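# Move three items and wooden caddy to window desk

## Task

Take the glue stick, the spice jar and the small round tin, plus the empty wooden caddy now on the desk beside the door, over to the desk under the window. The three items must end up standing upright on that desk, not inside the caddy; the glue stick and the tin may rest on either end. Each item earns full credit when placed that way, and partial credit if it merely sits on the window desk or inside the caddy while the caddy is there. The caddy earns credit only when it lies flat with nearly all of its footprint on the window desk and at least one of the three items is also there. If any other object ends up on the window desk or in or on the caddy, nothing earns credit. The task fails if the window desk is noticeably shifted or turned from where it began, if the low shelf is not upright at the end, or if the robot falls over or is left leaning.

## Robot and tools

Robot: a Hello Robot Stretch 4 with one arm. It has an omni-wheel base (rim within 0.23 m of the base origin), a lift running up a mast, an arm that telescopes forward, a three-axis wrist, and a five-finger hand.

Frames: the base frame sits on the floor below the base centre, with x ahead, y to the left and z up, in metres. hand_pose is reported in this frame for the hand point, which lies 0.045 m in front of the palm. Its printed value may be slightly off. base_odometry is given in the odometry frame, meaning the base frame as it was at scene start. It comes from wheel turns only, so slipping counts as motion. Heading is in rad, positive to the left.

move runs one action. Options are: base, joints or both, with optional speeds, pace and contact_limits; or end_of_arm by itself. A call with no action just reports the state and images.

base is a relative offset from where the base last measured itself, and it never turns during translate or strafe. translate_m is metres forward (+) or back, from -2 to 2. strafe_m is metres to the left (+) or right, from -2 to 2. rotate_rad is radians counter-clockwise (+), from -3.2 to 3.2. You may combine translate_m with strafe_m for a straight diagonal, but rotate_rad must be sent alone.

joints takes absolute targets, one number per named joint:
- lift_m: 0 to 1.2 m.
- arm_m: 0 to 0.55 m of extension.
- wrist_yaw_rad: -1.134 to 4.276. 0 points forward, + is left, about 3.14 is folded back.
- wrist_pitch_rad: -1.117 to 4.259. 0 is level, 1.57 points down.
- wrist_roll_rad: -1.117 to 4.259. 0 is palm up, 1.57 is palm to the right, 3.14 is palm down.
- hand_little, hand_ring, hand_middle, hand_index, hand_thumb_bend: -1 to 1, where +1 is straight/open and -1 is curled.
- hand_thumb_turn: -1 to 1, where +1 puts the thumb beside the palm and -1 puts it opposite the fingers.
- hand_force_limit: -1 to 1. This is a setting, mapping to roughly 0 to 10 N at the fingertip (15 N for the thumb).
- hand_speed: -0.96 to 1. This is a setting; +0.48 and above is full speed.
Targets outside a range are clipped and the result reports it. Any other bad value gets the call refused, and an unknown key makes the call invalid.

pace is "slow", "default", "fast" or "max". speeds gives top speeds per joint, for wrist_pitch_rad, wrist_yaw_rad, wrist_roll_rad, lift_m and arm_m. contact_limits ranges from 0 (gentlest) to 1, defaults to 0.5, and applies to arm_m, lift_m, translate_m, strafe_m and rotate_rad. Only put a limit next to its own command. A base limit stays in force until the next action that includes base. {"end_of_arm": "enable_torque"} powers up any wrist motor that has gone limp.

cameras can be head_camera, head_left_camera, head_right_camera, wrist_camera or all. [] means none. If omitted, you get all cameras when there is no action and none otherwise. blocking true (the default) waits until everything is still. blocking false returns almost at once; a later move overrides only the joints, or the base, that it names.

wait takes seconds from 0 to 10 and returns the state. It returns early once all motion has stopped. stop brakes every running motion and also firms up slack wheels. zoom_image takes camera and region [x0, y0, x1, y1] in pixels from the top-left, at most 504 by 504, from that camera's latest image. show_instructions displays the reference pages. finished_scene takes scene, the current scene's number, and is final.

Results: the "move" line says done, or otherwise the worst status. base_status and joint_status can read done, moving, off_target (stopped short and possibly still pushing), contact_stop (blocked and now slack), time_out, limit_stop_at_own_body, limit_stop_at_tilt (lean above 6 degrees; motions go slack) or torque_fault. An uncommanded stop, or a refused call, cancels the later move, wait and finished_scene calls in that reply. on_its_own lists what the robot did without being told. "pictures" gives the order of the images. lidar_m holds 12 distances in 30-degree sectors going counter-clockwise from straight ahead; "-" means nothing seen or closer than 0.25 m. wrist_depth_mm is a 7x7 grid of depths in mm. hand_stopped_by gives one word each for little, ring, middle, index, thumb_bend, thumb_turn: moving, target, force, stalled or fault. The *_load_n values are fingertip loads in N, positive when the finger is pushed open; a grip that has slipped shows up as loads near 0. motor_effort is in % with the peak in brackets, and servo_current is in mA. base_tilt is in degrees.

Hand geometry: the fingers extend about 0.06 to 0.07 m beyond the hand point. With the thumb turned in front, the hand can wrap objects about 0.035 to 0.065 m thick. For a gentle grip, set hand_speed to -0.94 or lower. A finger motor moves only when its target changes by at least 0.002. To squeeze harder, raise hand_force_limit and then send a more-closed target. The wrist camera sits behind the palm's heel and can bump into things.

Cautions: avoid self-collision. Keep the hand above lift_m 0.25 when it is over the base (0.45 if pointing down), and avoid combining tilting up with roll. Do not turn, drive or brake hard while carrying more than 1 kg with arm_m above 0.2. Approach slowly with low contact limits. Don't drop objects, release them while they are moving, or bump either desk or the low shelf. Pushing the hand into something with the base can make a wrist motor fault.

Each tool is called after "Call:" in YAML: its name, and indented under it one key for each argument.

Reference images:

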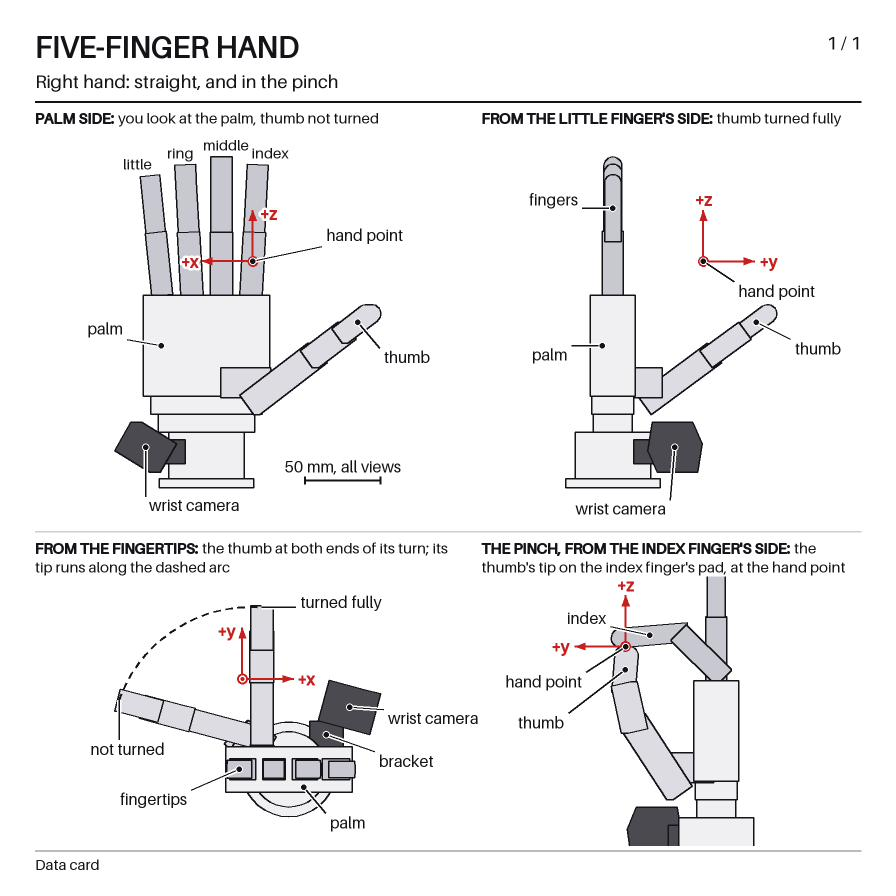

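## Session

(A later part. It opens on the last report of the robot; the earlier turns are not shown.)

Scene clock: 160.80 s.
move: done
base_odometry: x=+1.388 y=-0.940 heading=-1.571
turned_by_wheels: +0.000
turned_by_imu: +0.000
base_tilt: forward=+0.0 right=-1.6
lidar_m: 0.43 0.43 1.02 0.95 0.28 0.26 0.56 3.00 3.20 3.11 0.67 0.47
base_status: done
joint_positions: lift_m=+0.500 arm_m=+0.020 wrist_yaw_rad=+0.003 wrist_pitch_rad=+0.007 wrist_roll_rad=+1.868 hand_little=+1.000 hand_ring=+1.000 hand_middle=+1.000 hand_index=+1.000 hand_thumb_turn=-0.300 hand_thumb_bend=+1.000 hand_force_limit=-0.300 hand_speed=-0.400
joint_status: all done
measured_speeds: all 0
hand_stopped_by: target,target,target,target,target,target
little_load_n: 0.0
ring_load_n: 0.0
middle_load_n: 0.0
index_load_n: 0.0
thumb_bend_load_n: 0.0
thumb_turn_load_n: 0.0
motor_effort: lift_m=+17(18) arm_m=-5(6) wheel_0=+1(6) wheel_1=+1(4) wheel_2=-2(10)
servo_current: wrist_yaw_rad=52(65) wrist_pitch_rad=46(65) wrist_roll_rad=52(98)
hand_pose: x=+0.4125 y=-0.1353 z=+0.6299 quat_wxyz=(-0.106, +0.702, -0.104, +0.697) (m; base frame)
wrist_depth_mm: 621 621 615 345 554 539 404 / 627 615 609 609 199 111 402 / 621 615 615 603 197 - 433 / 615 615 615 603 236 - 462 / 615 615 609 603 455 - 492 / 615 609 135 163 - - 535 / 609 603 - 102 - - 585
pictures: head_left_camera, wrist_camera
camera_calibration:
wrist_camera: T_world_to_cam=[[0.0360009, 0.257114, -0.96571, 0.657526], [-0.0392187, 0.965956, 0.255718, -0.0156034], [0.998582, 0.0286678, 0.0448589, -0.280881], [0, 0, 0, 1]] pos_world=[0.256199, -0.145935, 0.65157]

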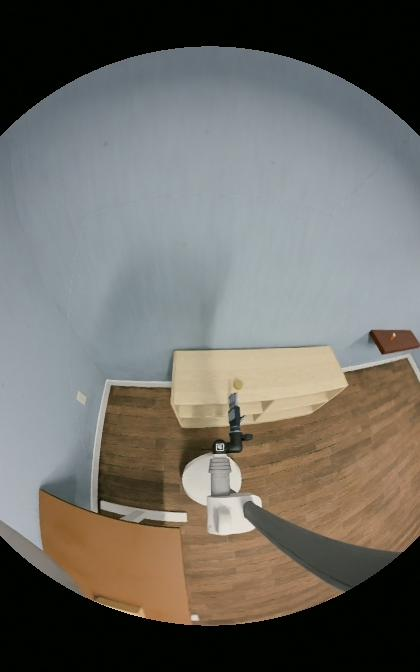

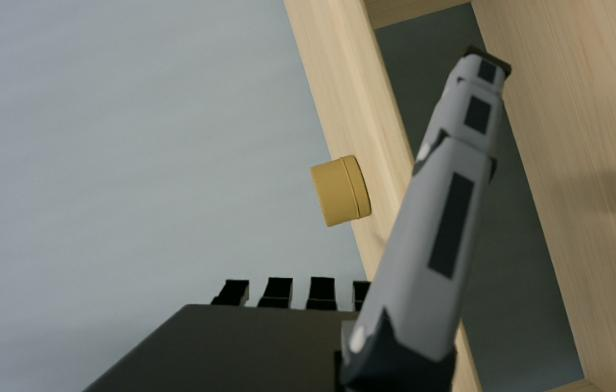

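Call:
move:
  base: {"strafe_m": -0.013}
  joints: {"lift_m": 0.53, "hand_thumb_turn": -1}
  pace: "slow"

Call:
move:
  joints: {"arm_m": 0.1}
  contact_limits: {"arm_m": 0.1}
  pace: "slow"
  cameras: ["wrist_camera", "head_camera"]

Scene clock: 163.53 s.
move: done
base_odometry: x=+1.375 y=-0.940 heading=-1.571
turned_by_wheels: +0.000
turned_by_imu: +0.000
base_tilt: forward=+0.0 right=-1.6
lidar_m: 0.43 0.43 1.03 0.93 0.31 0.26 0.61 3.00 3.18 3.09 0.68 0.45
base_status: done
joint_positions: lift_m=+0.530 arm_m=+0.020 wrist_yaw_rad=+0.003 wrist_pitch_rad=+0.007 wrist_roll_rad=+1.868 hand_little=+1.000 hand_ring=+1.000 hand_middle=+1.000 hand_index=+1.000 hand_thumb_turn=-1.000 hand_thumb_bend=+1.000 hand_force_limit=-0.300 hand_speed=-0.400
joint_status: all done
measured_speeds: all 0
hand_stopped_by: target,target,target,target,target,target
little_load_n: 0.0
ring_load_n: 0.0
middle_load_n: 0.0
index_load_n: 0.0
thumb_bend_load_n: 0.0
thumb_turn_load_n: 0.5
motor_effort: lift_m=+26(28) arm_m=-6(6) wheel_0=+1(5) wheel_1=-1(6) wheel_2=+0(3)
servo_current: wrist_yaw_rad=72(72) wrist_pitch_rad=52(59) wrist_roll_rad=46(59)
hand_pose: x=+0.4125 y=-0.1353 z=+0.6592 quat_wxyz=(-0.106, +0.702, -0.104, +0.697) (m; base frame)
wrist_depth_mm: 627 634 621 615 198 554 442 / 621 621 615 615 196 603 473 / 627 615 615 609 - 603 496 / 615 615 609 603 - 197 535 / 621 621 609 609 - 195 585 / 615 615 135 137 - 195 585 / 615 615 - - - 193 585
pictures: none

Scene clock: 165.60 s.
move: done
base_odometry: x=+1.375 y=-0.940 heading=-1.571
turned_by_wheels: +0.000
turned_by_imu: +0.000
base_tilt: forward=+0.0 right=-1.6
lidar_m: 0.43 0.45 1.03 0.94 0.27 0.26 0.63 2.99 3.16 3.10 0.67 0.44
base_status: not commanded
joint_positions: lift_m=+0.530 arm_m=+0.100 wrist_yaw_rad=+0.003 wrist_pitch_rad=+0.007 wrist_roll_rad=+1.868 hand_little=+1.000 hand_ring=+1.000 hand_middle=+1.000 hand_index=+1.000 hand_thumb_turn=-1.000 hand_thumb_bend=+1.000 hand_force_limit=-0.300 hand_speed=-0.400
joint_status: all done
measured_speeds: all 0
hand_stopped_by: target,target,target,target,target,target
little_load_n: 0.0
ring_load_n: 0.0
middle_load_n: 0.0
index_load_n: 0.0
thumb_bend_load_n: 0.0
thumb_turn_load_n: 0.0
motor_effort: lift_m=+26(26) arm_m=+6(7) wheel_0=+1(1) wheel_1=+0(1) wheel_2=+0(0)
servo_current: wrist_yaw_rad=52(72) wrist_pitch_rad=52(65) wrist_roll_rad=46(65)
contact_limits: arm_m 0.1
hand_pose: x=+0.4923 y=-0.1353 z=+0.6592 quat_wxyz=(-0.106, +0.702, -0.104, +0.697) (m; base frame)
wrist_depth_mm: 544 539 539 530 174 120 - / 549 539 535 530 161 123 - / 539 535 535 525 - 138 - / 539 535 530 530 - 146 117 / 535 535 530 525 - 158 - / 539 530 135 137 - 165 131 / 535 521 - - - 175 -
pictures: head_camera, wrist_camera
camera_calibration:
wrist_camera: T_world_to_cam=[[0.0359979, 0.257208, -0.965685, 0.682853], [-0.0392228, 0.965931, 0.255811, -0.0200101], [0.998582, 0.0286682, 0.0448599, -0.361778], [0, 0, 0, 1]] pos_world=[0.335899, -0.145935, 0.680769]

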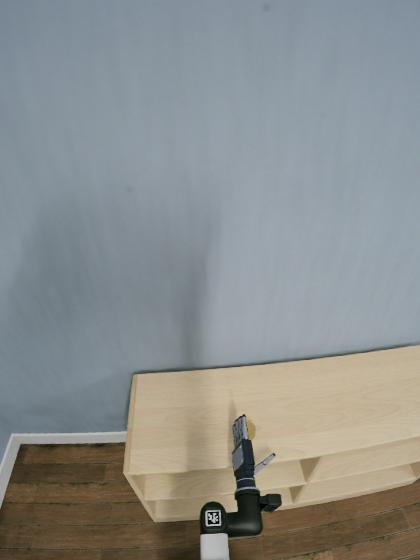

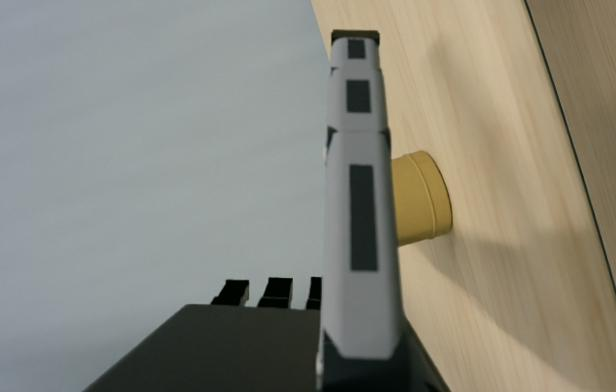

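Call:
move:
  joints: {"lift_m": 0.515}
  contact_limits: {"lift_m": 0.05}
  pace: "slow"

Call:
move:
  joints: {"arm_m": 0.185}
  contact_limits: {"arm_m": 0.1}
  pace: "slow"
  cameras: ["wrist_camera", "head_camera"]

Scene clock: 166.90 s.
move: done
base_odometry: x=+1.375 y=-0.940 heading=-1.571
turned_by_wheels: +0.000
turned_by_imu: +0.000
base_tilt: forward=+0.1 right=-1.6
lidar_m: 0.42 0.46 1.03 0.93 0.29 0.25 0.63 3.00 3.17 3.08 0.65 0.46
base_status: not commanded
joint_positions: lift_m=+0.515 arm_m=+0.100 wrist_yaw_rad=+0.003 wrist_pitch_rad=+0.007 wrist_roll_rad=+1.868 hand_little=+1.000 hand_ring=+1.000 hand_middle=+1.000 hand_index=+1.000 hand_thumb_turn=-1.000 hand_thumb_bend=+1.000 hand_force_limit=-0.300 hand_speed=-0.400
joint_status: all done
measured_speeds: all 0
hand_stopped_by: target,target,target,target,target,target
little_load_n: 0.0
ring_load_n: 0.0
middle_load_n: 0.0
index_load_n: 0.0
thumb_bend_load_n: 0.0
thumb_turn_load_n: 0.0
motor_effort: lift_m=+17(26) arm_m=+6(6) wheel_0=+0(1) wheel_1=+0(1) wheel_2=+0(0)
servo_current: wrist_yaw_rad=59(72) wrist_pitch_rad=59(59) wrist_roll_rad=46(65)
contact_limits: arm_m 0.1; lift_m 0.05
hand_pose: x=+0.4923 y=-0.1353 z=+0.6449 quat_wxyz=(-0.106, +0.702, -0.104, +0.697) (m; base frame)
wrist_depth_mm: 544 539 539 484 135 118 418 / 544 535 535 530 131 118 430 / 539 535 530 525 - 117 439 / 539 539 525 525 - 128 - / 535 535 525 530 - 125 - / 535 530 135 137 - 128 - / 535 535 - - - 139 -
pictures: none

Scene clock: 169.03 s.
move: done
base_odometry: x=+1.375 y=-0.940 heading=-1.571
turned_by_wheels: +0.000
turned_by_imu: +0.000
base_tilt: forward=+0.0 right=-1.6
lidar_m: 0.43 0.46 1.03 0.92 0.30 0.27 0.62 3.01 3.16 3.07 0.67 0.47
base_status: not commanded
joint_positions: lift_m=+0.515 arm_m=+0.185 wrist_yaw_rad=+0.003 wrist_pitch_rad=+0.007 wrist_roll_rad=+1.868 hand_little=+1.000 hand_ring=+1.000 hand_middle=+1.000 hand_index=+1.000 hand_thumb_turn=-1.000 hand_thumb_bend=+1.000 hand_force_limit=-0.300 hand_speed=-0.400
joint_status: all done
measured_speeds: all 0
hand_stopped_by: target,target,target,target,target,target
little_load_n: 0.0
ring_load_n: 0.0
middle_load_n: 0.0
index_load_n: 0.0
thumb_bend_load_n: 0.0
thumb_turn_load_n: 0.0
motor_effort: lift_m=+17(17) arm_m=+6(7) wheel_0=+0(1) wheel_1=-1(1) wheel_2=+0(0)
servo_current: wrist_yaw_rad=59(78) wrist_pitch_rad=52(65) wrist_roll_rad=59(59)
contact_limits: arm_m 0.1; lift_m 0.05
hand_pose: x=+0.5773 y=-0.1353 z=+0.6449 quat_wxyz=(-0.106, +0.702, -0.104, +0.697) (m; base frame)
wrist_depth_mm: 459 455 449 445 131 - - / 459 452 452 445 129 113 - / 455 452 449 445 - 112 - / 452 449 445 445 - 106 - / 452 449 442 439 - 108 - / 449 445 135 137 - 127 - / 449 442 - - - 138 -
pictures: head_camera, wrist_camera
camera_calibration:
wrist_camera: T_world_to_cam=[[0.0359979, 0.257208, -0.965685, 0.666081], [-0.0392228, 0.965931, 0.255811, -0.0130436], [0.998582, 0.0286682, 0.0448599, -0.446021], [0, 0, 0, 1]] pos_world=[0.420899, -0.145935, 0.666569]

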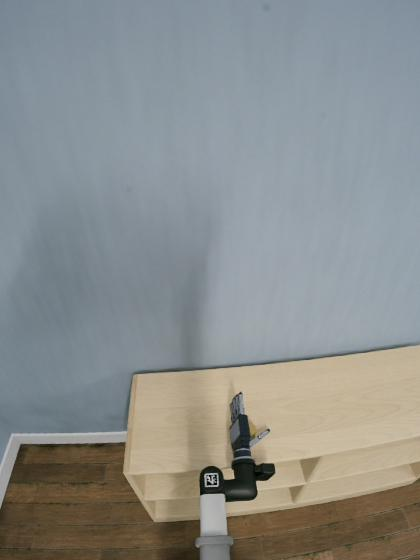

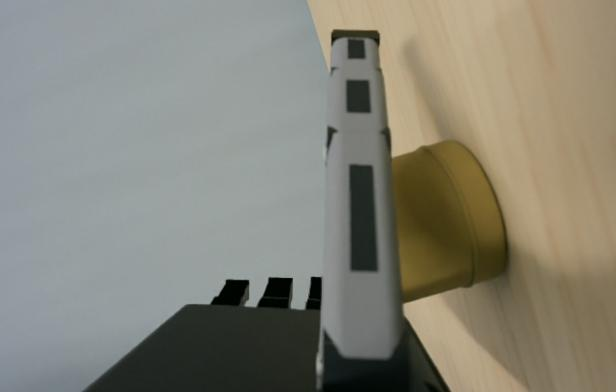

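Call:
zoom_image:
  camera: "wrist_camera"
  region: [380, 120, 540, 320]

Scaled by 2.520.

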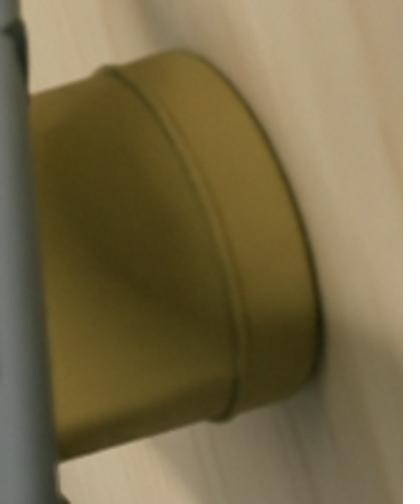

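Call:
move:
  joints: {"arm_m": 0.155}
  pace: "slow"

Call:
move:
  joints: {"lift_m": 0.507}
  contact_limits: {"lift_m": 0.02}
  pace: "slow"
  cameras: ["wrist_camera"]

Scene clock: 172.13 s.
move: done
base_odometry: x=+1.375 y=-0.940 heading=-1.571
turned_by_wheels: +0.000
turned_by_imu: +0.000
base_tilt: forward=+0.0 right=-1.6
lidar_m: 0.43 0.46 1.03 0.93 0.29 0.27 0.66 2.99 3.18 3.09 0.68 0.47
base_status: not commanded
joint_positions: lift_m=+0.515 arm_m=+0.155 wrist_yaw_rad=+0.003 wrist_pitch_rad=+0.007 wrist_roll_rad=+1.868 hand_little=+1.000 hand_ring=+1.000 hand_middle=+1.000 hand_index=+1.000 hand_thumb_turn=-1.000 hand_thumb_bend=+1.000 hand_force_limit=-0.300 hand_speed=-0.400
joint_status: all done
measured_speeds: all 0
hand_stopped_by: target,target,target,target,target,target
little_load_n: 0.0
ring_load_n: 0.0
middle_load_n: -0.5
index_load_n: 0.0
thumb_bend_load_n: 0.0
thumb_turn_load_n: 0.5
motor_effort: lift_m=+17(17) arm_m=-6(7) wheel_0=+1(1) wheel_1=+0(1) wheel_2=+0(0)
servo_current: wrist_yaw_rad=52(72) wrist_pitch_rad=46(59) wrist_roll_rad=52(59)
contact_limits: lift_m 0.05
hand_pose: x=+0.5476 y=-0.1353 z=+0.6449 quat_wxyz=(-0.106, +0.702, -0.104, +0.697) (m; base frame)
wrist_depth_mm: 484 484 480 477 132 - - / 492 484 480 480 130 113 - / 484 480 477 477 - 114 - / 480 477 477 473 - 129 - / 484 477 473 473 - 124 - / 477 473 135 138 - 129 - / 477 473 - - - 138 -
pictures: none

Scene clock: 172.83 s.
move: done
base_odometry: x=+1.375 y=-0.940 heading=-1.571
turned_by_wheels: +0.000
turned_by_imu: +0.000
base_tilt: forward=+0.1 right=-1.6
lidar_m: 0.42 0.45 1.02 0.95 0.29 0.27 0.61 3.01 3.18 3.09 0.67 0.48
base_status: not commanded
joint_positions: lift_m=+0.507 arm_m=+0.155 wrist_yaw_rad=+0.003 wrist_pitch_rad=+0.007 wrist_roll_rad=+1.868 hand_little=+1.000 hand_ring=+1.000 hand_middle=+1.000 hand_index=+1.000 hand_thumb_turn=-1.000 hand_thumb_bend=+1.000 hand_force_limit=-0.300 hand_speed=-0.400
joint_status: all done
measured_speeds: all 0
hand_stopped_by: target,target,target,target,target,target
little_load_n: 0.0
ring_load_n: 0.5
middle_load_n: 0.0
index_load_n: 0.0
thumb_bend_load_n: 0.0
thumb_turn_load_n: 0.5
motor_effort: lift_m=+17(19) arm_m=-6(6) wheel_0=+1(1) wheel_1=-1(1) wheel_2=+0(0)
servo_current: wrist_yaw_rad=59(72) wrist_pitch_rad=59(65) wrist_roll_rad=52(59)
contact_limits: lift_m 0.02
hand_pose: x=+0.5476 y=-0.1353 z=+0.6369 quat_wxyz=(-0.106, +0.702, -0.104, +0.697) (m; base frame)
wrist_depth_mm: 488 484 480 399 121 - - / 492 484 480 480 111 - - / 484 480 480 477 - - - / 480 480 473 477 - 120 - / 484 477 473 469 - 124 - / 480 477 135 137 - 124 - / 473 473 - - - 121 -
pictures: wrist_camera
camera_calibration:
wrist_camera: T_world_to_cam=[[0.0359979, 0.257208, -0.965685, 0.659328], [-0.0392228, 0.965931, 0.255811, -0.0121365], [0.998582, 0.0286682, 0.0448599, -0.416], [0, 0, 0, 1]] pos_world=[0.391199, -0.145935, 0.658469]

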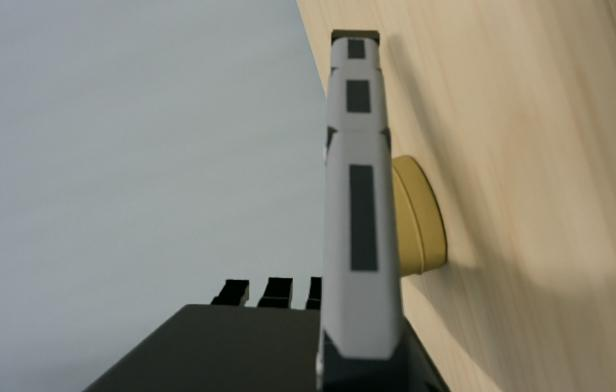

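Call:
move:
  joints: {"hand_thumb_bend": 0.45, "hand_index": 0.35, "hand_force_limit": -0.6, "hand_speed": -0.8}
  cameras: ["wrist_camera"]

Call:
move:
  joints: {"hand_thumb_bend": 0.25, "hand_index": 0.1, "hand_force_limit": -0.6, "hand_speed": -0.9}
  cameras: ["wrist_camera"]

Scene clock: 175.77 s.
move: done
base_odometry: x=+1.375 y=-0.940 heading=-1.571
turned_by_wheels: +0.000
turned_by_imu: +0.000
base_tilt: forward=+0.0 right=-1.6
lidar_m: 0.43 0.43 1.03 0.95 0.29 0.26 0.63 2.98 3.18 3.07 0.68 0.49
base_status: not commanded
joint_positions: lift_m=+0.507 arm_m=+0.155 wrist_yaw_rad=+0.003 wrist_pitch_rad=+0.007 wrist_roll_rad=+1.868 hand_little=+1.000 hand_ring=+1.000 hand_middle=+1.000 hand_index=+0.350 hand_thumb_turn=-1.000 hand_thumb_bend=+0.450 hand_force_limit=-0.600 hand_speed=-0.800
joint_status: all done
measured_speeds: all 0
hand_stopped_by: target,target,target,target,target,target
little_load_n: 0.0
ring_load_n: 0.0
middle_load_n: 0.0
index_load_n: 0.5
thumb_bend_load_n: 0.0
thumb_turn_load_n: 0.0
motor_effort: lift_m=+17(17) arm_m=-6(6) wheel_0=+1(2) wheel_1=-1(1) wheel_2=+0(0)
servo_current: wrist_yaw_rad=46(65) wrist_pitch_rad=52(59) wrist_roll_rad=52(59)
contact_limits: lift_m 0.02
hand_pose: x=+0.5476 y=-0.1353 z=+0.6369 quat_wxyz=(-0.106, +0.702, -0.104, +0.697) (m; base frame)
wrist_depth_mm: 492 484 480 477 133 - - / 484 488 480 477 150 - - / 484 480 477 477 132 - - / 480 480 477 473 - 120 - / 484 477 473 469 - 124 - / 480 473 135 138 - 127 - / 477 477 - - - 121 -
pictures: wrist_camera
camera_calibration:
wrist_camera: T_world_to_cam=[[0.0359979, 0.257208, -0.965685, 0.659328], [-0.0392228, 0.965931, 0.255811, -0.0121365], [0.998582, 0.0286682, 0.0448599, -0.416], [0, 0, 0, 1]] pos_world=[0.391199, -0.145935, 0.658469]

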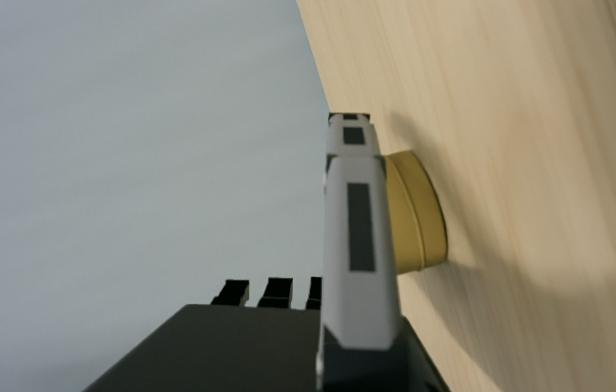

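Scene clock: 176.83 s.
move: off_target
base_odometry: x=+1.375 y=-0.940 heading=-1.571
turned_by_wheels: +0.000
turned_by_imu: +0.000
base_tilt: forward=+0.0 right=-1.6
lidar_m: 0.43 0.44 1.03 0.94 0.29 0.26 0.66 3.02 3.15 3.10 0.66 0.49
base_status: not commanded
joint_positions: lift_m=+0.507 arm_m=+0.155 wrist_yaw_rad=+0.003 wrist_pitch_rad=+0.007 wrist_roll_rad=+1.868 hand_little=+1.000 hand_ring=+1.000 hand_middle=+1.000 hand_index=+0.175 hand_thumb_turn=-1.000 hand_thumb_bend=+0.362 hand_force_limit=-0.600 hand_speed=-0.900
joint_status: hand_index off_target (ended at +0.175, target +0.100); hand_thumb_bend off_target (ended at +0.362, target +0.250); the others done
measured_speeds: all 0
hand_stopped_by: target,target,target,force,force,target
little_load_n: 0.0
ring_load_n: 0.0
middle_load_n: 0.0
index_load_n: 3.0
thumb_bend_load_n: 5.5
thumb_turn_load_n: 0.0
motor_effort: lift_m=+17(17) arm_m=-6(6) wheel_0=+1(1) wheel_1=-1(1) wheel_2=+0(0)
servo_current: wrist_yaw_rad=46(65) wrist_pitch_rad=59(59) wrist_roll_rad=59(59)
contact_limits: lift_m 0.02
hand_pose: x=+0.5476 y=-0.1353 z=+0.6369 quat_wxyz=(-0.106, +0.702, -0.104, +0.697) (m; base frame)
wrist_depth_mm: 488 488 480 480 132 - - / 488 484 480 477 151 - - / 488 480 480 477 134 - - / 480 480 477 477 - 121 - / 480 477 469 473 - 124 - / 480 477 135 137 - 128 - / 477 473 - - - 121 -
pictures: wrist_camera
camera_calibration:
wrist_camera: T_world_to_cam=[[0.0359979, 0.257208, -0.965685, 0.659328], [-0.0392228, 0.965931, 0.255811, -0.0121365], [0.998582, 0.0286682, 0.0448599, -0.416], [0, 0, 0, 1]] pos_world=[0.391199, -0.145935, 0.658469]

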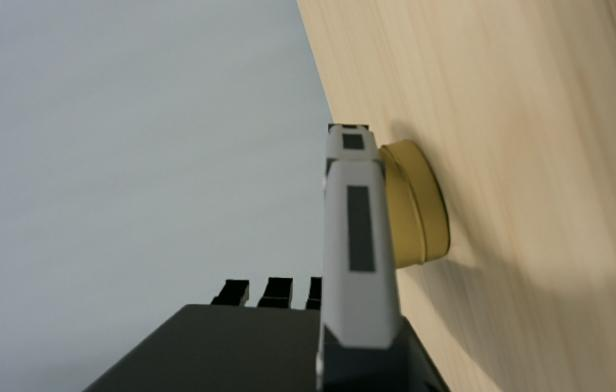

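Call:
move:
  joints: {"hand_index": -0.2, "hand_force_limit": -0.3}

Call:
move:
  joints: {"lift_m": 0.54}
  pace: "slow"
  cameras: ["wrist_camera"]

Scene clock: 178.27 s.
move: off_target
base_odometry: x=+1.375 y=-0.940 heading=-1.571
turned_by_wheels: +0.000
turned_by_imu: +0.000
base_tilt: forward=+0.1 right=-1.6
lidar_m: 0.44 0.44 1.03 0.91 0.27 0.28 0.63 3.01 3.19 3.08 0.68 0.46
base_status: not commanded
joint_positions: lift_m=+0.507 arm_m=+0.155 wrist_yaw_rad=+0.003 wrist_pitch_rad=+0.007 wrist_roll_rad=+1.868 hand_little=+1.000 hand_ring=+1.000 hand_middle=+1.000 hand_index=+0.167 hand_thumb_turn=-1.000 hand_thumb_bend=+0.363 hand_force_limit=-0.300 hand_speed=-0.900
joint_status: hand_index off_target (ended at +0.167, target -0.200); the others done
measured_speeds: all 0
hand_stopped_by: target,target,target,force,force,target
little_load_n: 0.0
ring_load_n: 0.0
middle_load_n: 0.0
index_load_n: 4.0
thumb_bend_load_n: 7.0
thumb_turn_load_n: 0.0
motor_effort: lift_m=+17(17) arm_m=-6(6) wheel_0=+0(1) wheel_1=-1(1) wheel_2=+0(0)
servo_current: wrist_yaw_rad=52(72) wrist_pitch_rad=59(59) wrist_roll_rad=46(52)
contact_limits: lift_m 0.02
hand_pose: x=+0.5476 y=-0.1353 z=+0.6369 quat_wxyz=(-0.106, +0.702, -0.104, +0.697) (m; base frame)
wrist_depth_mm: 492 488 480 480 132 - - / 484 484 480 473 151 - - / 484 480 477 477 135 - - / 484 480 473 477 - 121 - / 480 480 469 473 - 124 - / 477 473 135 137 - 127 - / 480 477 - - - 121 -
pictures: none

Scene clock: 179.37 s.
move: done
base_odometry: x=+1.375 y=-0.940 heading=-1.571
turned_by_wheels: +0.000
turned_by_imu: +0.000
base_tilt: forward=+0.0 right=-1.6
lidar_m: 0.42 0.45 1.04 0.94 0.30 0.28 0.63 3.01 3.19 3.11 0.69 0.47
base_status: not commanded
joint_positions: lift_m=+0.540 arm_m=+0.155 wrist_yaw_rad=+0.003 wrist_pitch_rad=+0.007 wrist_roll_rad=+1.868 hand_little=+1.000 hand_ring=+1.000 hand_middle=+1.000 hand_index=+0.167 hand_thumb_turn=-1.000 hand_thumb_bend=+0.363 hand_force_limit=-0.300 hand_speed=-0.900
joint_status: all done
measured_speeds: all 0
hand_stopped_by: target,target,target,force,force,target
little_load_n: 0.0
ring_load_n: 0.0
middle_load_n: 0.0
index_load_n: 4.0
thumb_bend_load_n: 6.5
thumb_turn_load_n: 0.0
motor_effort: lift_m=+26(28) arm_m=-6(6) wheel_0=+1(1) wheel_1=-1(1) wheel_2=+0(0)
servo_current: wrist_yaw_rad=59(72) wrist_pitch_rad=52(59) wrist_roll_rad=46(65)
hand_pose: x=+0.5476 y=-0.1353 z=+0.6692 quat_wxyz=(-0.106, +0.702, -0.104, +0.697) (m; base frame)
wrist_depth_mm: 488 488 484 480 224 135 - / 484 484 480 477 260 147 - / 484 484 480 473 214 158 - / 484 477 477 473 - 165 129 / 480 480 477 469 - 175 139 / 480 477 135 137 - 189 151 / 477 477 - - - 198 -
pictures: wrist_camera
camera_calibration:
wrist_camera: T_world_to_cam=[[0.0359979, 0.257208, -0.965685, 0.690519], [-0.0392228, 0.965931, 0.255811, -0.0203991], [0.998582, 0.0286682, 0.0448599, -0.417449], [0, 0, 0, 1]] pos_world=[0.391199, -0.145935, 0.690769]

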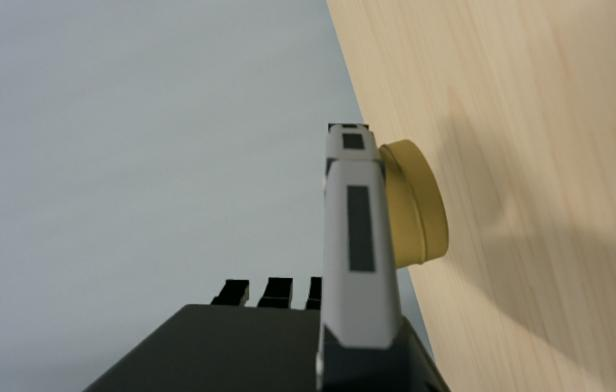

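Call:
move:
  joints: {"arm_m": 0.02, "lift_m": 0.85}

Call:
move:
  base: {"strafe_m": -1.0}

Call:
move:
  base: {"strafe_m": -0.5, "translate_m": -1.075}

Call:
move:
  base: {"rotate_rad": -1.571}
  cameras: ["head_camera", "wrist_camera"]

Scene clock: 182.43 s.
move: done
base_odometry: x=+1.375 y=-0.940 heading=-1.571
turned_by_wheels: +0.000
turned_by_imu: +0.000
base_tilt: forward=+0.1 right=-1.6
lidar_m: 0.43 0.43 1.03 0.93 0.29 0.26 0.62 3.00 3.18 3.07 0.68 0.45
base_status: not commanded
joint_positions: lift_m=+0.850 arm_m=+0.020 wrist_yaw_rad=+0.003 wrist_pitch_rad=+0.007 wrist_roll_rad=+1.868 hand_little=+1.000 hand_ring=+1.000 hand_middle=+1.000 hand_index=+0.167 hand_thumb_turn=-1.000 hand_thumb_bend=+0.363 hand_force_limit=-0.300 hand_speed=-0.900
joint_status: all done
measured_speeds: all 0
hand_stopped_by: target,target,target,force,force,target
little_load_n: 0.0
ring_load_n: 0.0
middle_load_n: 0.0
index_load_n: 4.0
thumb_bend_load_n: 7.0
thumb_turn_load_n: 0.0
motor_effort: lift_m=+26(29) arm_m=-6(7) wheel_0=+1(1) wheel_1=+0(1) wheel_2=+0(0)
servo_current: wrist_yaw_rad=78(78) wrist_pitch_rad=52(59) wrist_roll_rad=52(65)
hand_pose: x=+0.4125 y=-0.1353 z=+0.9792 quat_wxyz=(-0.106, +0.702, -0.104, +0.697) (m; base frame)
wrist_depth_mm: 634 634 621 621 615 603 521 / 627 634 627 609 603 603 544 / 621 621 609 615 603 597 597 / 621 621 609 609 - 597 591 / 621 615 603 609 - 591 597 / 615 615 135 138 - 591 591 / 615 609 - - - - 585
pictures: none

Scene clock: 187.10 s.
move: done
base_odometry: x=+0.375 y=-0.940 heading=-1.571
turned_by_wheels: +0.000
turned_by_imu: -0.001
base_tilt: forward=+0.0 right=-1.6
lidar_m: 0.47 0.49 0.66 1.18 1.20 1.62 2.85 2.55 2.15 2.12 0.97 0.83
base_status: done
joint_positions: lift_m=+0.850 arm_m=+0.020 wrist_yaw_rad=+0.003 wrist_pitch_rad=+0.007 wrist_roll_rad=+1.868 hand_little=+1.000 hand_ring=+1.000 hand_middle=+1.000 hand_index=+0.167 hand_thumb_turn=-1.000 hand_thumb_bend=+0.363 hand_force_limit=-0.300 hand_speed=-0.900
joint_status: not commanded
measured_speeds: all 0
hand_stopped_by: target,target,target,force,force,target
little_load_n: 0.0
ring_load_n: 0.0
middle_load_n: 0.5
index_load_n: 4.0
thumb_bend_load_n: 6.5
thumb_turn_load_n: 0.0
motor_effort: lift_m=+25(26) arm_m=-6(6) wheel_0=+0(10) wheel_1=+0(9) wheel_2=+0(5)
servo_current: wrist_yaw_rad=46(78) wrist_pitch_rad=52(59) wrist_roll_rad=52(59)
hand_pose: x=+0.4125 y=-0.1353 z=+0.9792 quat_wxyz=(-0.106, +0.702, -0.104, +0.697) (m; base frame)
wrist_depth_mm: 699 691 676 676 668 661 661 / 691 676 676 676 668 654 654 / 683 676 668 668 661 654 647 / 676 676 668 661 - 654 647 / 676 676 668 661 - 647 640 / 676 668 135 137 - 640 640 / 668 661 - - - - 640
pictures: none

Scene clock: 192.43 s.
move: done
base_odometry: x=-0.125 y=+0.135 heading=-1.571
turned_by_wheels: +0.000
turned_by_imu: +0.000
base_tilt: forward=+0.1 right=-1.6
lidar_m: 1.74 1.64 1.72 1.58 1.65 1.86 1.37 1.37 1.67 1.58 1.62 1.83
base_status: done
joint_positions: lift_m=+0.850 arm_m=+0.020 wrist_yaw_rad=+0.003 wrist_pitch_rad=+0.007 wrist_roll_rad=+1.868 hand_little=+1.000 hand_ring=+1.000 hand_middle=+1.000 hand_index=+0.167 hand_thumb_turn=-1.000 hand_thumb_bend=+0.363 hand_force_limit=-0.300 hand_speed=-0.900
joint_status: not commanded
measured_speeds: all 0
hand_stopped_by: target,target,target,force,force,target
little_load_n: 0.0
ring_load_n: 0.5
middle_load_n: 0.0
index_load_n: 4.0
thumb_bend_load_n: 7.0
thumb_turn_load_n: 0.0
motor_effort: lift_m=+25(26) arm_m=-6(6) wheel_0=-2(5) wheel_1=+0(8) wheel_2=+0(12)
servo_current: wrist_yaw_rad=33(72) wrist_pitch_rad=65(65) wrist_roll_rad=46(59)
hand_pose: x=+0.4125 y=-0.1353 z=+0.9792 quat_wxyz=(-0.106, +0.702, -0.104, +0.697) (m; base frame)
wrist_depth_mm: - - - 1537 - 1618 1308 / - - - - - - 1397 / - - - - 137 - 1464 / - - - - - - 1537 / - - - - - - 1576 / 1708 - 125 137 - - 1430 / - - - - - - 1499
pictures: none

Scene clock: 194.50 s.
move: done
base_odometry: x=-0.125 y=+0.135 heading=+3.141
turned_by_wheels: -1.571
turned_by_imu: -1.537
base_tilt: forward=+0.1 right=-1.6
lidar_m: 1.56 1.62 1.82 1.75 1.62 1.70 1.61 1.68 1.87 1.35 1.39 1.65
base_status: done
joint_positions: lift_m=+0.850 arm_m=+0.020 wrist_yaw_rad=+0.003 wrist_pitch_rad=+0.007 wrist_roll_rad=+1.868 hand_little=+1.000 hand_ring=+1.000 hand_middle=+1.000 hand_index=+0.167 hand_thumb_turn=-1.000 hand_thumb_bend=+0.363 hand_force_limit=-0.300 hand_speed=-0.900
joint_status: not commanded
measured_speeds: all 0
hand_stopped_by: target,target,target,force,force,target
little_load_n: 0.0
ring_load_n: 0.0
middle_load_n: 0.0
index_load_n: 4.0
thumb_bend_load_n: 7.0
thumb_turn_load_n: 0.0
motor_effort: lift_m=+25(26) arm_m=-6(6) wheel_0=+0(8) wheel_1=-1(8) wheel_2=+1(9)
servo_current: wrist_yaw_rad=39(72) wrist_pitch_rad=59(65) wrist_roll_rad=52(59)
hand_pose: x=+0.4125 y=-0.1353 z=+0.9792 quat_wxyz=(-0.106, +0.702, -0.104, +0.697) (m; base frame)
wrist_depth_mm: - - - - - 1756 1281 / - - - - - 1983 1366 / - - - - 1336 - 1499 / - - - - - - 1618 / - - - - - - 1661 / - - 135 163 - - 1808 / - - - - - - 1921
pictures: head_camera, wrist_camera
camera_calibration:
wrist_camera: T_world_to_cam=[[0.0359981, 0.257203, -0.965687, 0.994839], [-0.0392226, 0.965932, 0.255807, -0.105017], [0.998582, 0.0286682, 0.0448599, -0.296551], [0, 0, 0, 1]] pos_world=[0.256199, -0.145935, 1.00087]

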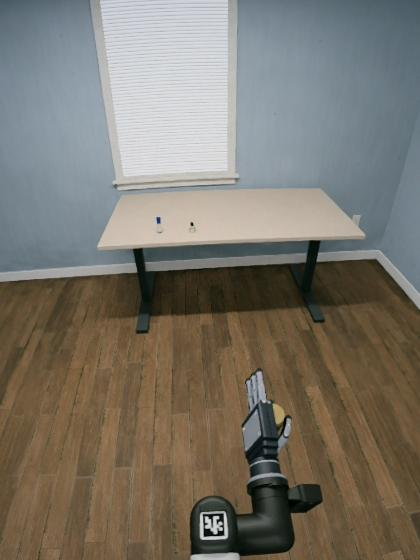

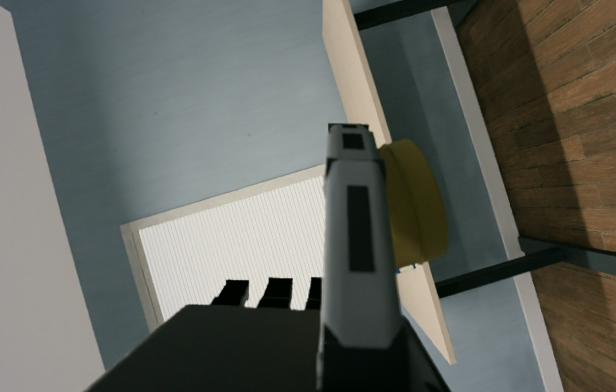

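Call:
move:
  base: {"translate_m": 0.96}
  joints: {"lift_m": 0.78}

Call:
move:
  joints: {"arm_m": 0.32}

Call:
move:
  joints: {"lift_m": 0.645}
  pace: "slow"
  contact_limits: {"lift_m": 0.05}
  cameras: ["head_camera", "wrist_camera"]

Scene clock: 199.40 s.
move: done
base_odometry: x=-1.085 y=+0.135 heading=+3.142
turned_by_wheels: +0.000
turned_by_imu: -0.001
base_tilt: forward=+0.0 right=-1.6
lidar_m: 0.61 0.64 1.93 1.77 1.80 2.24 3.00 2.60 1.37 1.34 0.91 0.65
base_status: done
joint_positions: lift_m=+0.780 arm_m=+0.020 wrist_yaw_rad=+0.003 wrist_pitch_rad=+0.007 wrist_roll_rad=+1.868 hand_little=+1.000 hand_ring=+1.000 hand_middle=+1.000 hand_index=+0.167 hand_thumb_turn=-1.000 hand_thumb_bend=+0.363 hand_force_limit=-0.300 hand_speed=-0.900
joint_status: all done
measured_speeds: all 0
hand_stopped_by: target,target,target,force,force,target
little_load_n: 0.0
ring_load_n: 0.0
middle_load_n: 0.0
index_load_n: 4.0
thumb_bend_load_n: 6.5
thumb_turn_load_n: 0.0
motor_effort: lift_m=+18(23) arm_m=-6(6) wheel_0=+1(9) wheel_1=+1(5) wheel_2=+0(14)
servo_current: wrist_yaw_rad=46(78) wrist_pitch_rad=59(59) wrist_roll_rad=46(59)
hand_pose: x=+0.4125 y=-0.1353 z=+0.9098 quat_wxyz=(-0.106, +0.702, -0.104, +0.697) (m; base frame)
wrist_depth_mm: - - - - 634 389 - / - - - - 715 407 - / - - - - 580 430 - / - - 1160 1160 - 430 366 / 1205 1182 1160 1160 - 459 368 / 1182 1182 135 163 - 466 384 / 1160 1160 - - - - 413
pictures: none

Scene clock: 201.40 s.
move: done
base_odometry: x=-1.085 y=+0.135 heading=+3.142
turned_by_wheels: +0.000
turned_by_imu: +0.000
base_tilt: forward=+0.1 right=-1.6
lidar_m: 0.61 0.64 1.93 1.75 1.82 2.23 3.01 2.58 1.36 1.31 0.92 0.64
base_status: not commanded
joint_positions: lift_m=+0.780 arm_m=+0.320 wrist_yaw_rad=+0.003 wrist_pitch_rad=+0.007 wrist_roll_rad=+1.869 hand_little=+1.000 hand_ring=+1.000 hand_middle=+1.000 hand_index=+0.167 hand_thumb_turn=-1.000 hand_thumb_bend=+0.363 hand_force_limit=-0.300 hand_speed=-0.900
joint_status: all done
measured_speeds: all 0
hand_stopped_by: target,target,target,force,force,target
little_load_n: 0.0
ring_load_n: 0.0
middle_load_n: 0.0
index_load_n: 4.0
thumb_bend_load_n: 6.5
thumb_turn_load_n: 0.0
motor_effort: lift_m=+18(18) arm_m=+5(7) wheel_0=+0(2) wheel_1=+1(1) wheel_2=+0(0)
servo_current: wrist_yaw_rad=52(72) wrist_pitch_rad=52(59) wrist_roll_rad=59(59)
hand_pose: x=+0.7123 y=-0.1353 z=+0.9098 quat_wxyz=(-0.106, +0.702, -0.104, +0.697) (m; base frame)
wrist_depth_mm: - - - - 603 373 279 / - - - - 627 402 294 / - - - - 146 424 317 / - 878 866 866 - 427 336 / 878 878 866 866 - 459 364 / 891 878 135 137 - 492 379 / 878 878 - - - - 415
pictures: none

Scene clock: 203.33 s.
move: done
base_odometry: x=-1.085 y=+0.135 heading=+3.142
turned_by_wheels: +0.000
turned_by_imu: +0.000
base_tilt: forward=+0.1 right=-1.6
lidar_m: 0.61 0.64 1.93 1.76 1.80 2.24 3.02 2.58 1.37 1.33 0.92 0.65
base_status: not commanded
joint_positions: lift_m=+0.645 arm_m=+0.320 wrist_yaw_rad=+0.003 wrist_pitch_rad=+0.007 wrist_roll_rad=+1.869 hand_little=+1.000 hand_ring=+1.000 hand_middle=+1.000 hand_index=+0.167 hand_thumb_turn=-1.000 hand_thumb_bend=+0.363 hand_force_limit=-0.300 hand_speed=-0.900
joint_status: all done
measured_speeds: all 0
hand_stopped_by: target,target,target,force,force,target
little_load_n: 0.0
ring_load_n: 0.0
middle_load_n: 0.0
index_load_n: 4.0
thumb_bend_load_n: 7.0
thumb_turn_load_n: 0.0
motor_effort: lift_m=+17(18) arm_m=+5(6) wheel_0=+1(1) wheel_1=+1(1) wheel_2=+0(0)
servo_current: wrist_yaw_rad=72(72) wrist_pitch_rad=52(59) wrist_roll_rad=52(59)
contact_limits: lift_m 0.05
hand_pose: x=+0.7123 y=-0.1353 z=+0.7749 quat_wxyz=(-0.106, +0.702, -0.104, +0.697) (m; base frame)
wrist_depth_mm: - - - 455 210 129 - / - - - 549 243 140 - / - - - - 199 150 - / - 878 878 866 - 160 - / 878 878 866 878 - 163 - / 878 878 135 137 - 177 - / 878 878 - - - 184 -
pictures: head_camera, wrist_camera
camera_calibration:
wrist_camera: T_world_to_cam=[[0.0359981, 0.257203, -0.965687, 0.78676], [-0.0392226, 0.965932, 0.255807, -0.0410007], [0.998582, 0.0286682, 0.0448599, -0.586661], [0, 0, 0, 1]] pos_world=[0.555899, -0.145935, 0.79657]

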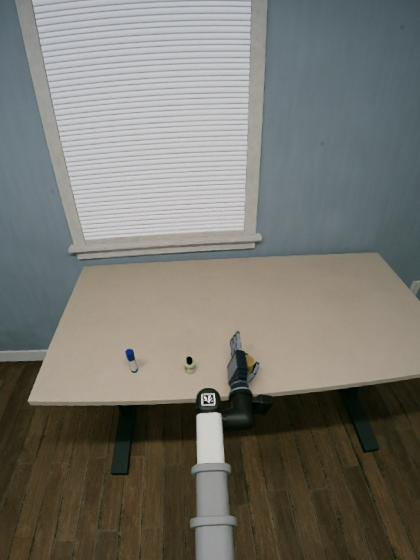

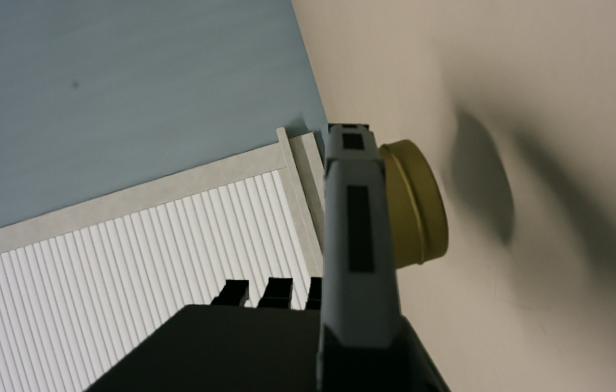

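Call:
move:
  joints: {"lift_m": 0.63}
  pace: "slow"
  contact_limits: {"lift_m": 0.02}

Call:
move:
  joints: {"lift_m": 0.624}
  pace: "slow"
  contact_limits: {"lift_m": 0.0}
  cameras: ["wrist_camera"]

Scene clock: 204.63 s.
move: done
base_odometry: x=-1.085 y=+0.135 heading=+3.142
turned_by_wheels: +0.000
turned_by_imu: +0.000
base_tilt: forward=+0.1 right=-1.6
lidar_m: 0.61 0.64 1.92 1.77 1.81 2.22 3.02 2.60 1.36 1.32 0.94 0.66
base_status: not commanded
joint_positions: lift_m=+0.630 arm_m=+0.320 wrist_yaw_rad=+0.003 wrist_pitch_rad=+0.007 wrist_roll_rad=+1.869 hand_little=+1.000 hand_ring=+1.000 hand_middle=+1.000 hand_index=+0.167 hand_thumb_turn=-1.000 hand_thumb_bend=+0.363 hand_force_limit=-0.300 hand_speed=-0.900
joint_status: all done
measured_speeds: all 0
hand_stopped_by: target,target,target,force,force,target
little_load_n: 0.0
ring_load_n: 0.0
middle_load_n: 0.0
index_load_n: 4.0
thumb_bend_load_n: 6.5
thumb_turn_load_n: 0.0
motor_effort: lift_m=+17(19) arm_m=+5(6) wheel_0=+1(1) wheel_1=+1(1) wheel_2=+0(0)
servo_current: wrist_yaw_rad=33(65) wrist_pitch_rad=59(59) wrist_roll_rad=46(65)
contact_limits: lift_m 0.02
hand_pose: x=+0.7123 y=-0.1353 z=+0.7599 quat_wxyz=(-0.106, +0.702, -0.104, +0.697) (m; base frame)
wrist_depth_mm: - - - 397 171 113 - / - - - 462 189 118 - / - - - 788 164 120 - / - 866 866 866 - 129 - / 878 866 878 854 - 135 - / 878 878 135 138 - 144 - / 878 891 - - - 147 -
pictures: none

Scene clock: 205.27 s.
move: done
base_odometry: x=-1.085 y=+0.135 heading=+3.142
turned_by_wheels: +0.000
turned_by_imu: +0.000
base_tilt: forward=+0.0 right=-1.6
lidar_m: 0.60 0.63 1.93 1.76 1.82 2.23 3.03 2.56 1.37 1.33 0.92 0.66
base_status: not commanded
joint_positions: lift_m=+0.624 arm_m=+0.320 wrist_yaw_rad=+0.003 wrist_pitch_rad=+0.007 wrist_roll_rad=+1.869 hand_little=+1.000 hand_ring=+1.000 hand_middle=+1.000 hand_index=+0.167 hand_thumb_turn=-1.000 hand_thumb_bend=+0.363 hand_force_limit=-0.300 hand_speed=-0.900
joint_status: all done
measured_speeds: all 0
hand_stopped_by: target,target,target,force,force,target
little_load_n: 0.0
ring_load_n: 0.0
middle_load_n: 0.0
index_load_n: 4.0
thumb_bend_load_n: 7.0
thumb_turn_load_n: 0.0
motor_effort: lift_m=+17(17) arm_m=+5(6) wheel_0=+1(1) wheel_1=+1(1) wheel_2=+0(0)
servo_current: wrist_yaw_rad=33(59) wrist_pitch_rad=52(59) wrist_roll_rad=52(59)
contact_limits: lift_m 0
hand_pose: x=+0.7123 y=-0.1353 z=+0.7539 quat_wxyz=(-0.106, +0.702, -0.104, +0.697) (m; base frame)
wrist_depth_mm: - - - 351 142 - - / - - - 445 174 107 - / - - - - 142 115 - / - 854 866 854 - 117 - / 891 878 878 866 - 131 - / 878 878 135 137 - 131 - / 866 878 - - - 130 -
pictures: wrist_camera
camera_calibration:
wrist_camera: T_world_to_cam=[[0.0359981, 0.257203, -0.965687, 0.766481], [-0.0392226, 0.965932, 0.255807, -0.0356287], [0.998582, 0.0286682, 0.0448599, -0.585719], [0, 0, 0, 1]] pos_world=[0.555899, -0.145935, 0.77557]

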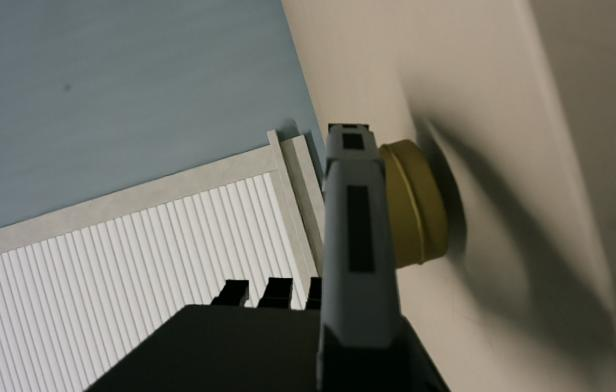

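Call:
move:
  joints: {"lift_m": 0.619}
  pace: "slow"
  contact_limits: {"lift_m": 0.0}

Call:
move:
  joints: {"lift_m": 0.617}
  pace: "slow"
  contact_limits: {"lift_m": 0.0}
  cameras: ["wrist_camera"]

Call:
move:
  joints: {"lift_m": 0.615}
  pace: "slow"
  contact_limits: {"lift_m": 0.0}
  cameras: ["wrist_camera"]

Scene clock: 206.17 s.
move: done
base_odometry: x=-1.085 y=+0.135 heading=+3.142
turned_by_wheels: +0.000
turned_by_imu: +0.000
base_tilt: forward=+0.0 right=-1.6
lidar_m: 0.61 0.64 1.92 1.77 1.83 2.24 3.05 2.58 1.37 1.32 0.92 0.64
base_status: not commanded
joint_positions: lift_m=+0.619 arm_m=+0.320 wrist_yaw_rad=+0.003 wrist_pitch_rad=+0.007 wrist_roll_rad=+1.869 hand_little=+1.000 hand_ring=+1.000 hand_middle=+1.000 hand_index=+0.167 hand_thumb_turn=-1.000 hand_thumb_bend=+0.363 hand_force_limit=-0.300 hand_speed=-0.900
joint_status: all done
measured_speeds: all 0
hand_stopped_by: target,target,target,force,force,target
little_load_n: 0.0
ring_load_n: 0.0
middle_load_n: 0.0
index_load_n: 4.0
thumb_bend_load_n: 7.0
thumb_turn_load_n: 0.0
motor_effort: lift_m=+17(18) arm_m=+5(6) wheel_0=+0(1) wheel_1=+1(1) wheel_2=+0(0)
servo_current: wrist_yaw_rad=39(72) wrist_pitch_rad=52(59) wrist_roll_rad=46(52)
contact_limits: lift_m 0
hand_pose: x=+0.7123 y=-0.1353 z=+0.7489 quat_wxyz=(-0.106, +0.702, -0.104, +0.697) (m; base frame)
wrist_depth_mm: - - - 334 134 - - / - - - 387 160 - - / - - - 715 138 - - / - 878 866 854 - 112 - / 878 878 866 854 - 128 - / 878 878 135 137 - 125 - / 866 878 - - - 128 -
pictures: none

Scene clock: 206.63 s.
move: done
base_odometry: x=-1.085 y=+0.135 heading=+3.142
turned_by_wheels: +0.000
turned_by_imu: +0.000
base_tilt: forward=+0.0 right=-1.6
lidar_m: 0.61 0.64 1.94 1.76 1.82 2.23 3.03 2.60 1.38 1.33 0.91 0.63
base_status: not commanded
joint_positions: lift_m=+0.617 arm_m=+0.320 wrist_yaw_rad=+0.003 wrist_pitch_rad=+0.007 wrist_roll_rad=+1.869 hand_little=+1.000 hand_ring=+1.000 hand_middle=+1.000 hand_index=+0.167 hand_thumb_turn=-1.000 hand_thumb_bend=+0.363 hand_force_limit=-0.300 hand_speed=-0.900
joint_status: all done
measured_speeds: all 0
hand_stopped_by: target,target,target,force,force,target
little_load_n: 0.0
ring_load_n: 0.0
middle_load_n: 0.0
index_load_n: 4.0
thumb_bend_load_n: 6.5
thumb_turn_load_n: 0.0
motor_effort: lift_m=+17(17) arm_m=+5(6) wheel_0=+1(1) wheel_1=+0(1) wheel_2=+0(0)
servo_current: wrist_yaw_rad=46(59) wrist_pitch_rad=59(59) wrist_roll_rad=46(59)
contact_limits: lift_m 0
hand_pose: x=+0.7123 y=-0.1353 z=+0.7469 quat_wxyz=(-0.106, +0.702, -0.104, +0.697) (m; base frame)
wrist_depth_mm: - - - 342 135 - - / - - - 377 146 - - / - - - 715 136 - - / - 878 866 854 - 110 - / 878 866 866 866 - 124 - / 878 878 135 137 - 127 - / 891 866 - - - 118 -
pictures: wrist_camera
camera_calibration:
wrist_camera: T_world_to_cam=[[0.0359981, 0.257203, -0.965687, 0.759721], [-0.0392226, 0.965932, 0.255807, -0.0338381], [0.998582, 0.0286682, 0.0448599, -0.585405], [0, 0, 0, 1]] pos_world=[0.555899, -0.145935, 0.76857]

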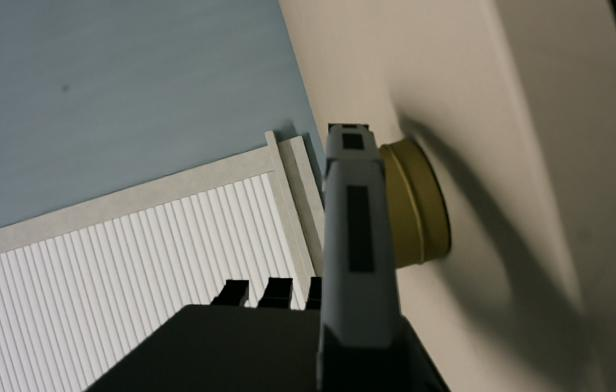

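Scene clock: 207.10 s.
move: done
base_odometry: x=-1.085 y=+0.135 heading=+3.142
turned_by_wheels: +0.000
turned_by_imu: +0.000
base_tilt: forward=+0.1 right=-1.6
lidar_m: 0.62 0.63 1.93 1.78 1.79 2.23 3.01 2.57 1.37 1.33 0.93 0.62
base_status: not commanded
joint_positions: lift_m=+0.615 arm_m=+0.320 wrist_yaw_rad=+0.003 wrist_pitch_rad=+0.006 wrist_roll_rad=+1.869 hand_little=+1.000 hand_ring=+1.000 hand_middle=+1.000 hand_index=+0.167 hand_thumb_turn=-1.000 hand_thumb_bend=+0.363 hand_force_limit=-0.300 hand_speed=-0.900
joint_status: all done
measured_speeds: all 0
hand_stopped_by: target,target,target,force,force,target
little_load_n: 0.0
ring_load_n: 0.0
middle_load_n: 0.0
index_load_n: 3.0
thumb_bend_load_n: 4.5
thumb_turn_load_n: -0.5
motor_effort: lift_m=+16(16) arm_m=+5(6) wheel_0=+1(1) wheel_1=+1(1) wheel_2=+0(0)
servo_current: wrist_yaw_rad=59(78) wrist_pitch_rad=52(59) wrist_roll_rad=59(59)
contact_limits: lift_m 0
hand_pose: x=+0.7123 y=-0.1353 z=+0.7452 quat_wxyz=(-0.106, +0.702, -0.104, +0.697) (m; base frame)
wrist_depth_mm: - - - 327 138 - - / - - - 402 151 - - / - - - - 138 - - / - 878 878 854 - 113 - / 891 866 866 854 - 118 - / 878 878 135 137 - 124 - / 878 866 - - - - -
pictures: wrist_camera
camera_calibration:
wrist_camera: T_world_to_cam=[[0.0369663, 0.257234, -0.965642, 0.757316], [-0.0394816, 0.965924, 0.255797, -0.0331985], [0.998536, 0.0286692, 0.0458626, -0.586162], [0, 0, 0, 1]] pos_world=[0.555998, -0.145935, 0.766671]

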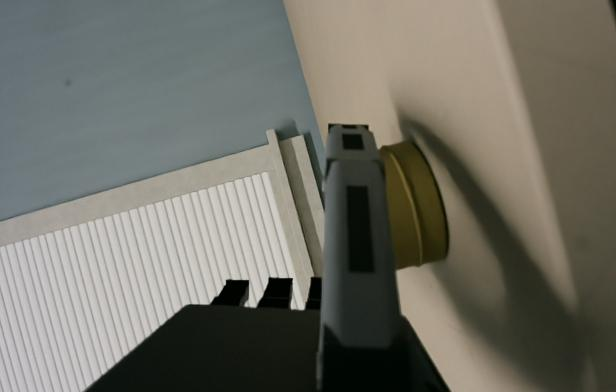

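Call:
move:
  joints: {"hand_thumb_bend": 0.55, "hand_index": 0.45, "hand_speed": -0.8}

Call:
move:
  joints: {"hand_thumb_bend": 1, "hand_index": 1, "hand_speed": -0.3}

Call:
move:
  joints: {"arm_m": 0.15}
  pace: "slow"

Call:
move:
  joints: {"arm_m": 0.02, "lift_m": 0.85}
  cameras: ["head_camera"]

Scene clock: 208.47 s.
move: done
base_odometry: x=-1.085 y=+0.135 heading=+3.142
turned_by_wheels: +0.000
turned_by_imu: +0.000
base_tilt: forward=+0.1 right=-1.6
lidar_m: 0.61 0.64 1.94 1.75 1.81 2.23 3.04 2.57 1.37 1.31 0.91 0.66
base_status: not commanded
joint_positions: lift_m=+0.615 arm_m=+0.320 wrist_yaw_rad=+0.003 wrist_pitch_rad=+0.006 wrist_roll_rad=+1.869 hand_little=+1.000 hand_ring=+1.000 hand_middle=+1.000 hand_index=+0.450 hand_thumb_turn=-1.000 hand_thumb_bend=+0.550 hand_force_limit=-0.300 hand_speed=-0.800
joint_status: all done
measured_speeds: all 0
hand_stopped_by: target,target,target,target,target,target
little_load_n: 0.0
ring_load_n: 0.0
middle_load_n: 0.0
index_load_n: 0.0
thumb_bend_load_n: 0.0
thumb_turn_load_n: 0.0
motor_effort: lift_m=+17(17) arm_m=+5(6) wheel_0=+1(1) wheel_1=+1(1) wheel_2=+0(0)
servo_current: wrist_yaw_rad=59(65) wrist_pitch_rad=52(59) wrist_roll_rad=46(52)
contact_limits: lift_m 0
hand_pose: x=+0.7123 y=-0.1353 z=+0.7451 quat_wxyz=(-0.106, +0.702, -0.104, +0.697) (m; base frame)
wrist_depth_mm: - - - 287 136 - - / - - - 338 135 - - / - - - - 124 - - / - - 866 854 - - - / 891 878 866 854 - 117 - / 878 878 135 137 - 120 - / 878 866 - - - - -
pictures: none

Scene clock: 209.40 s.
move: done
base_odometry: x=-1.085 y=+0.135 heading=+3.142
turned_by_wheels: +0.000
turned_by_imu: +0.000
base_tilt: forward=+0.0 right=-1.6
lidar_m: 0.63 0.63 1.92 1.75 1.83 2.25 3.04 2.60 1.37 1.33 0.91 0.67
base_status: not commanded
joint_positions: lift_m=+0.615 arm_m=+0.320 wrist_yaw_rad=+0.003 wrist_pitch_rad=+0.006 wrist_roll_rad=+1.869 hand_little=+1.000 hand_ring=+1.000 hand_middle=+1.000 hand_index=+1.000 hand_thumb_turn=-1.000 hand_thumb_bend=+1.000 hand_force_limit=-0.300 hand_speed=-0.300
joint_status: all done
measured_speeds: all 0
hand_stopped_by: target,target,target,target,target,target
little_load_n: 0.0
ring_load_n: 0.0
middle_load_n: 0.0
index_load_n: -0.5
thumb_bend_load_n: 0.0
thumb_turn_load_n: 0.0
motor_effort: lift_m=+17(17) arm_m=+5(6) wheel_0=+1(1) wheel_1=+1(1) wheel_2=+0(0)
servo_current: wrist_yaw_rad=65(65) wrist_pitch_rad=52(59) wrist_roll_rad=46(59)
contact_limits: lift_m 0
hand_pose: x=+0.7123 y=-0.1353 z=+0.7451 quat_wxyz=(-0.106, +0.702, -0.104, +0.697) (m; base frame)
wrist_depth_mm: - - - 306 122 - - / - - - 387 107 - - / - - - - - - - / - - 866 866 - - - / 891 878 866 842 - 117 - / 878 878 135 137 - 120 - / 866 866 - - - - -
pictures: none

Scene clock: 212.37 s.
move: done
base_odometry: x=-1.085 y=+0.135 heading=+3.142
turned_by_wheels: +0.000
turned_by_imu: +0.000
base_tilt: forward=+0.1 right=-1.6
lidar_m: 0.61 0.62 1.94 1.76 1.81 2.23 3.03 2.60 1.37 1.32 0.90 0.66
base_status: not commanded
joint_positions: lift_m=+0.615 arm_m=+0.150 wrist_yaw_rad=+0.003 wrist_pitch_rad=+0.006 wrist_roll_rad=+1.869 hand_little=+1.000 hand_ring=+1.000 hand_middle=+1.000 hand_index=+1.000 hand_thumb_turn=-1.000 hand_thumb_bend=+1.000 hand_force_limit=-0.300 hand_speed=-0.300
joint_status: all done
measured_speeds: all 0
hand_stopped_by: target,target,target,target,target,target
little_load_n: 0.0
ring_load_n: 0.0
middle_load_n: 0.0
index_load_n: 0.0
thumb_bend_load_n: 0.0
thumb_turn_load_n: 0.0
motor_effort: lift_m=+17(17) arm_m=-6(8) wheel_0=+1(1) wheel_1=+1(1) wheel_2=+0(0)
servo_current: wrist_yaw_rad=52(65) wrist_pitch_rad=52(59) wrist_roll_rad=46(59)
contact_limits: lift_m 0
hand_pose: x=+0.5426 y=-0.1353 z=+0.7451 quat_wxyz=(-0.106, +0.702, -0.104, +0.697) (m; base frame)
wrist_depth_mm: - - - 314 - - 960 / - - - 427 - - 960 / - - - - - - - / - - 1042 1025 - - - / 1042 1042 1042 1025 - - - / 1042 1042 135 163 - - - / 1042 1042 - - - - -
pictures: none

Scene clock: 214.43 s.
move: done
base_odometry: x=-1.085 y=+0.135 heading=+3.142
turned_by_wheels: +0.000
turned_by_imu: +0.000
base_tilt: forward=+0.0 right=-1.6
lidar_m: 0.61 0.64 1.93 1.77 1.82 2.26 3.02 2.59 1.36 1.35 0.94 0.65
base_status: not commanded
joint_positions: lift_m=+0.850 arm_m=+0.020 wrist_yaw_rad=+0.003 wrist_pitch_rad=+0.006 wrist_roll_rad=+1.869 hand_little=+1.000 hand_ring=+1.000 hand_middle=+1.000 hand_index=+1.000 hand_thumb_turn=-1.000 hand_thumb_bend=+1.000 hand_force_limit=-0.300 hand_speed=-0.300
joint_status: all done
measured_speeds: all 0
hand_stopped_by: target,target,target,target,target,target
little_load_n: 0.0
ring_load_n: 0.0
middle_load_n: 0.0
index_load_n: 0.0
thumb_bend_load_n: 0.0
thumb_turn_load_n: 0.0
motor_effort: lift_m=+26(30) arm_m=-6(7) wheel_0=+1(2) wheel_1=+1(1) wheel_2=+0(0)
servo_current: wrist_yaw_rad=39(72) wrist_pitch_rad=52(59) wrist_roll_rad=52(59)
hand_pose: x=+0.4126 y=-0.1353 z=+0.9794 quat_wxyz=(-0.106, +0.702, -0.104, +0.697) (m; base frame)
wrist_depth_mm: - - - - 778 508 377 / - - - - 104 530 389 / - - - - - 564 415 / - - 1160 1138 - 585 445 / 1182 1182 1182 1160 - 621 466 / 1160 1160 135 163 - 661 492 / 1205 1182 - - - - 554
pictures: head_camera

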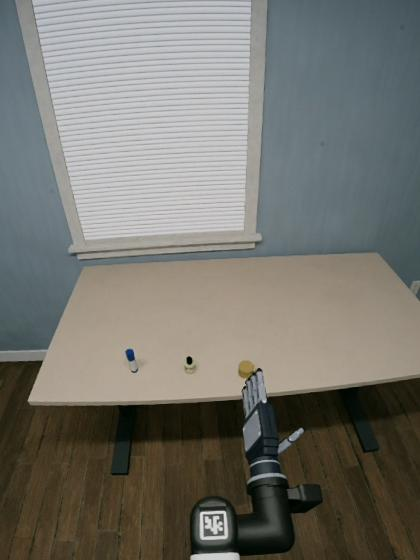

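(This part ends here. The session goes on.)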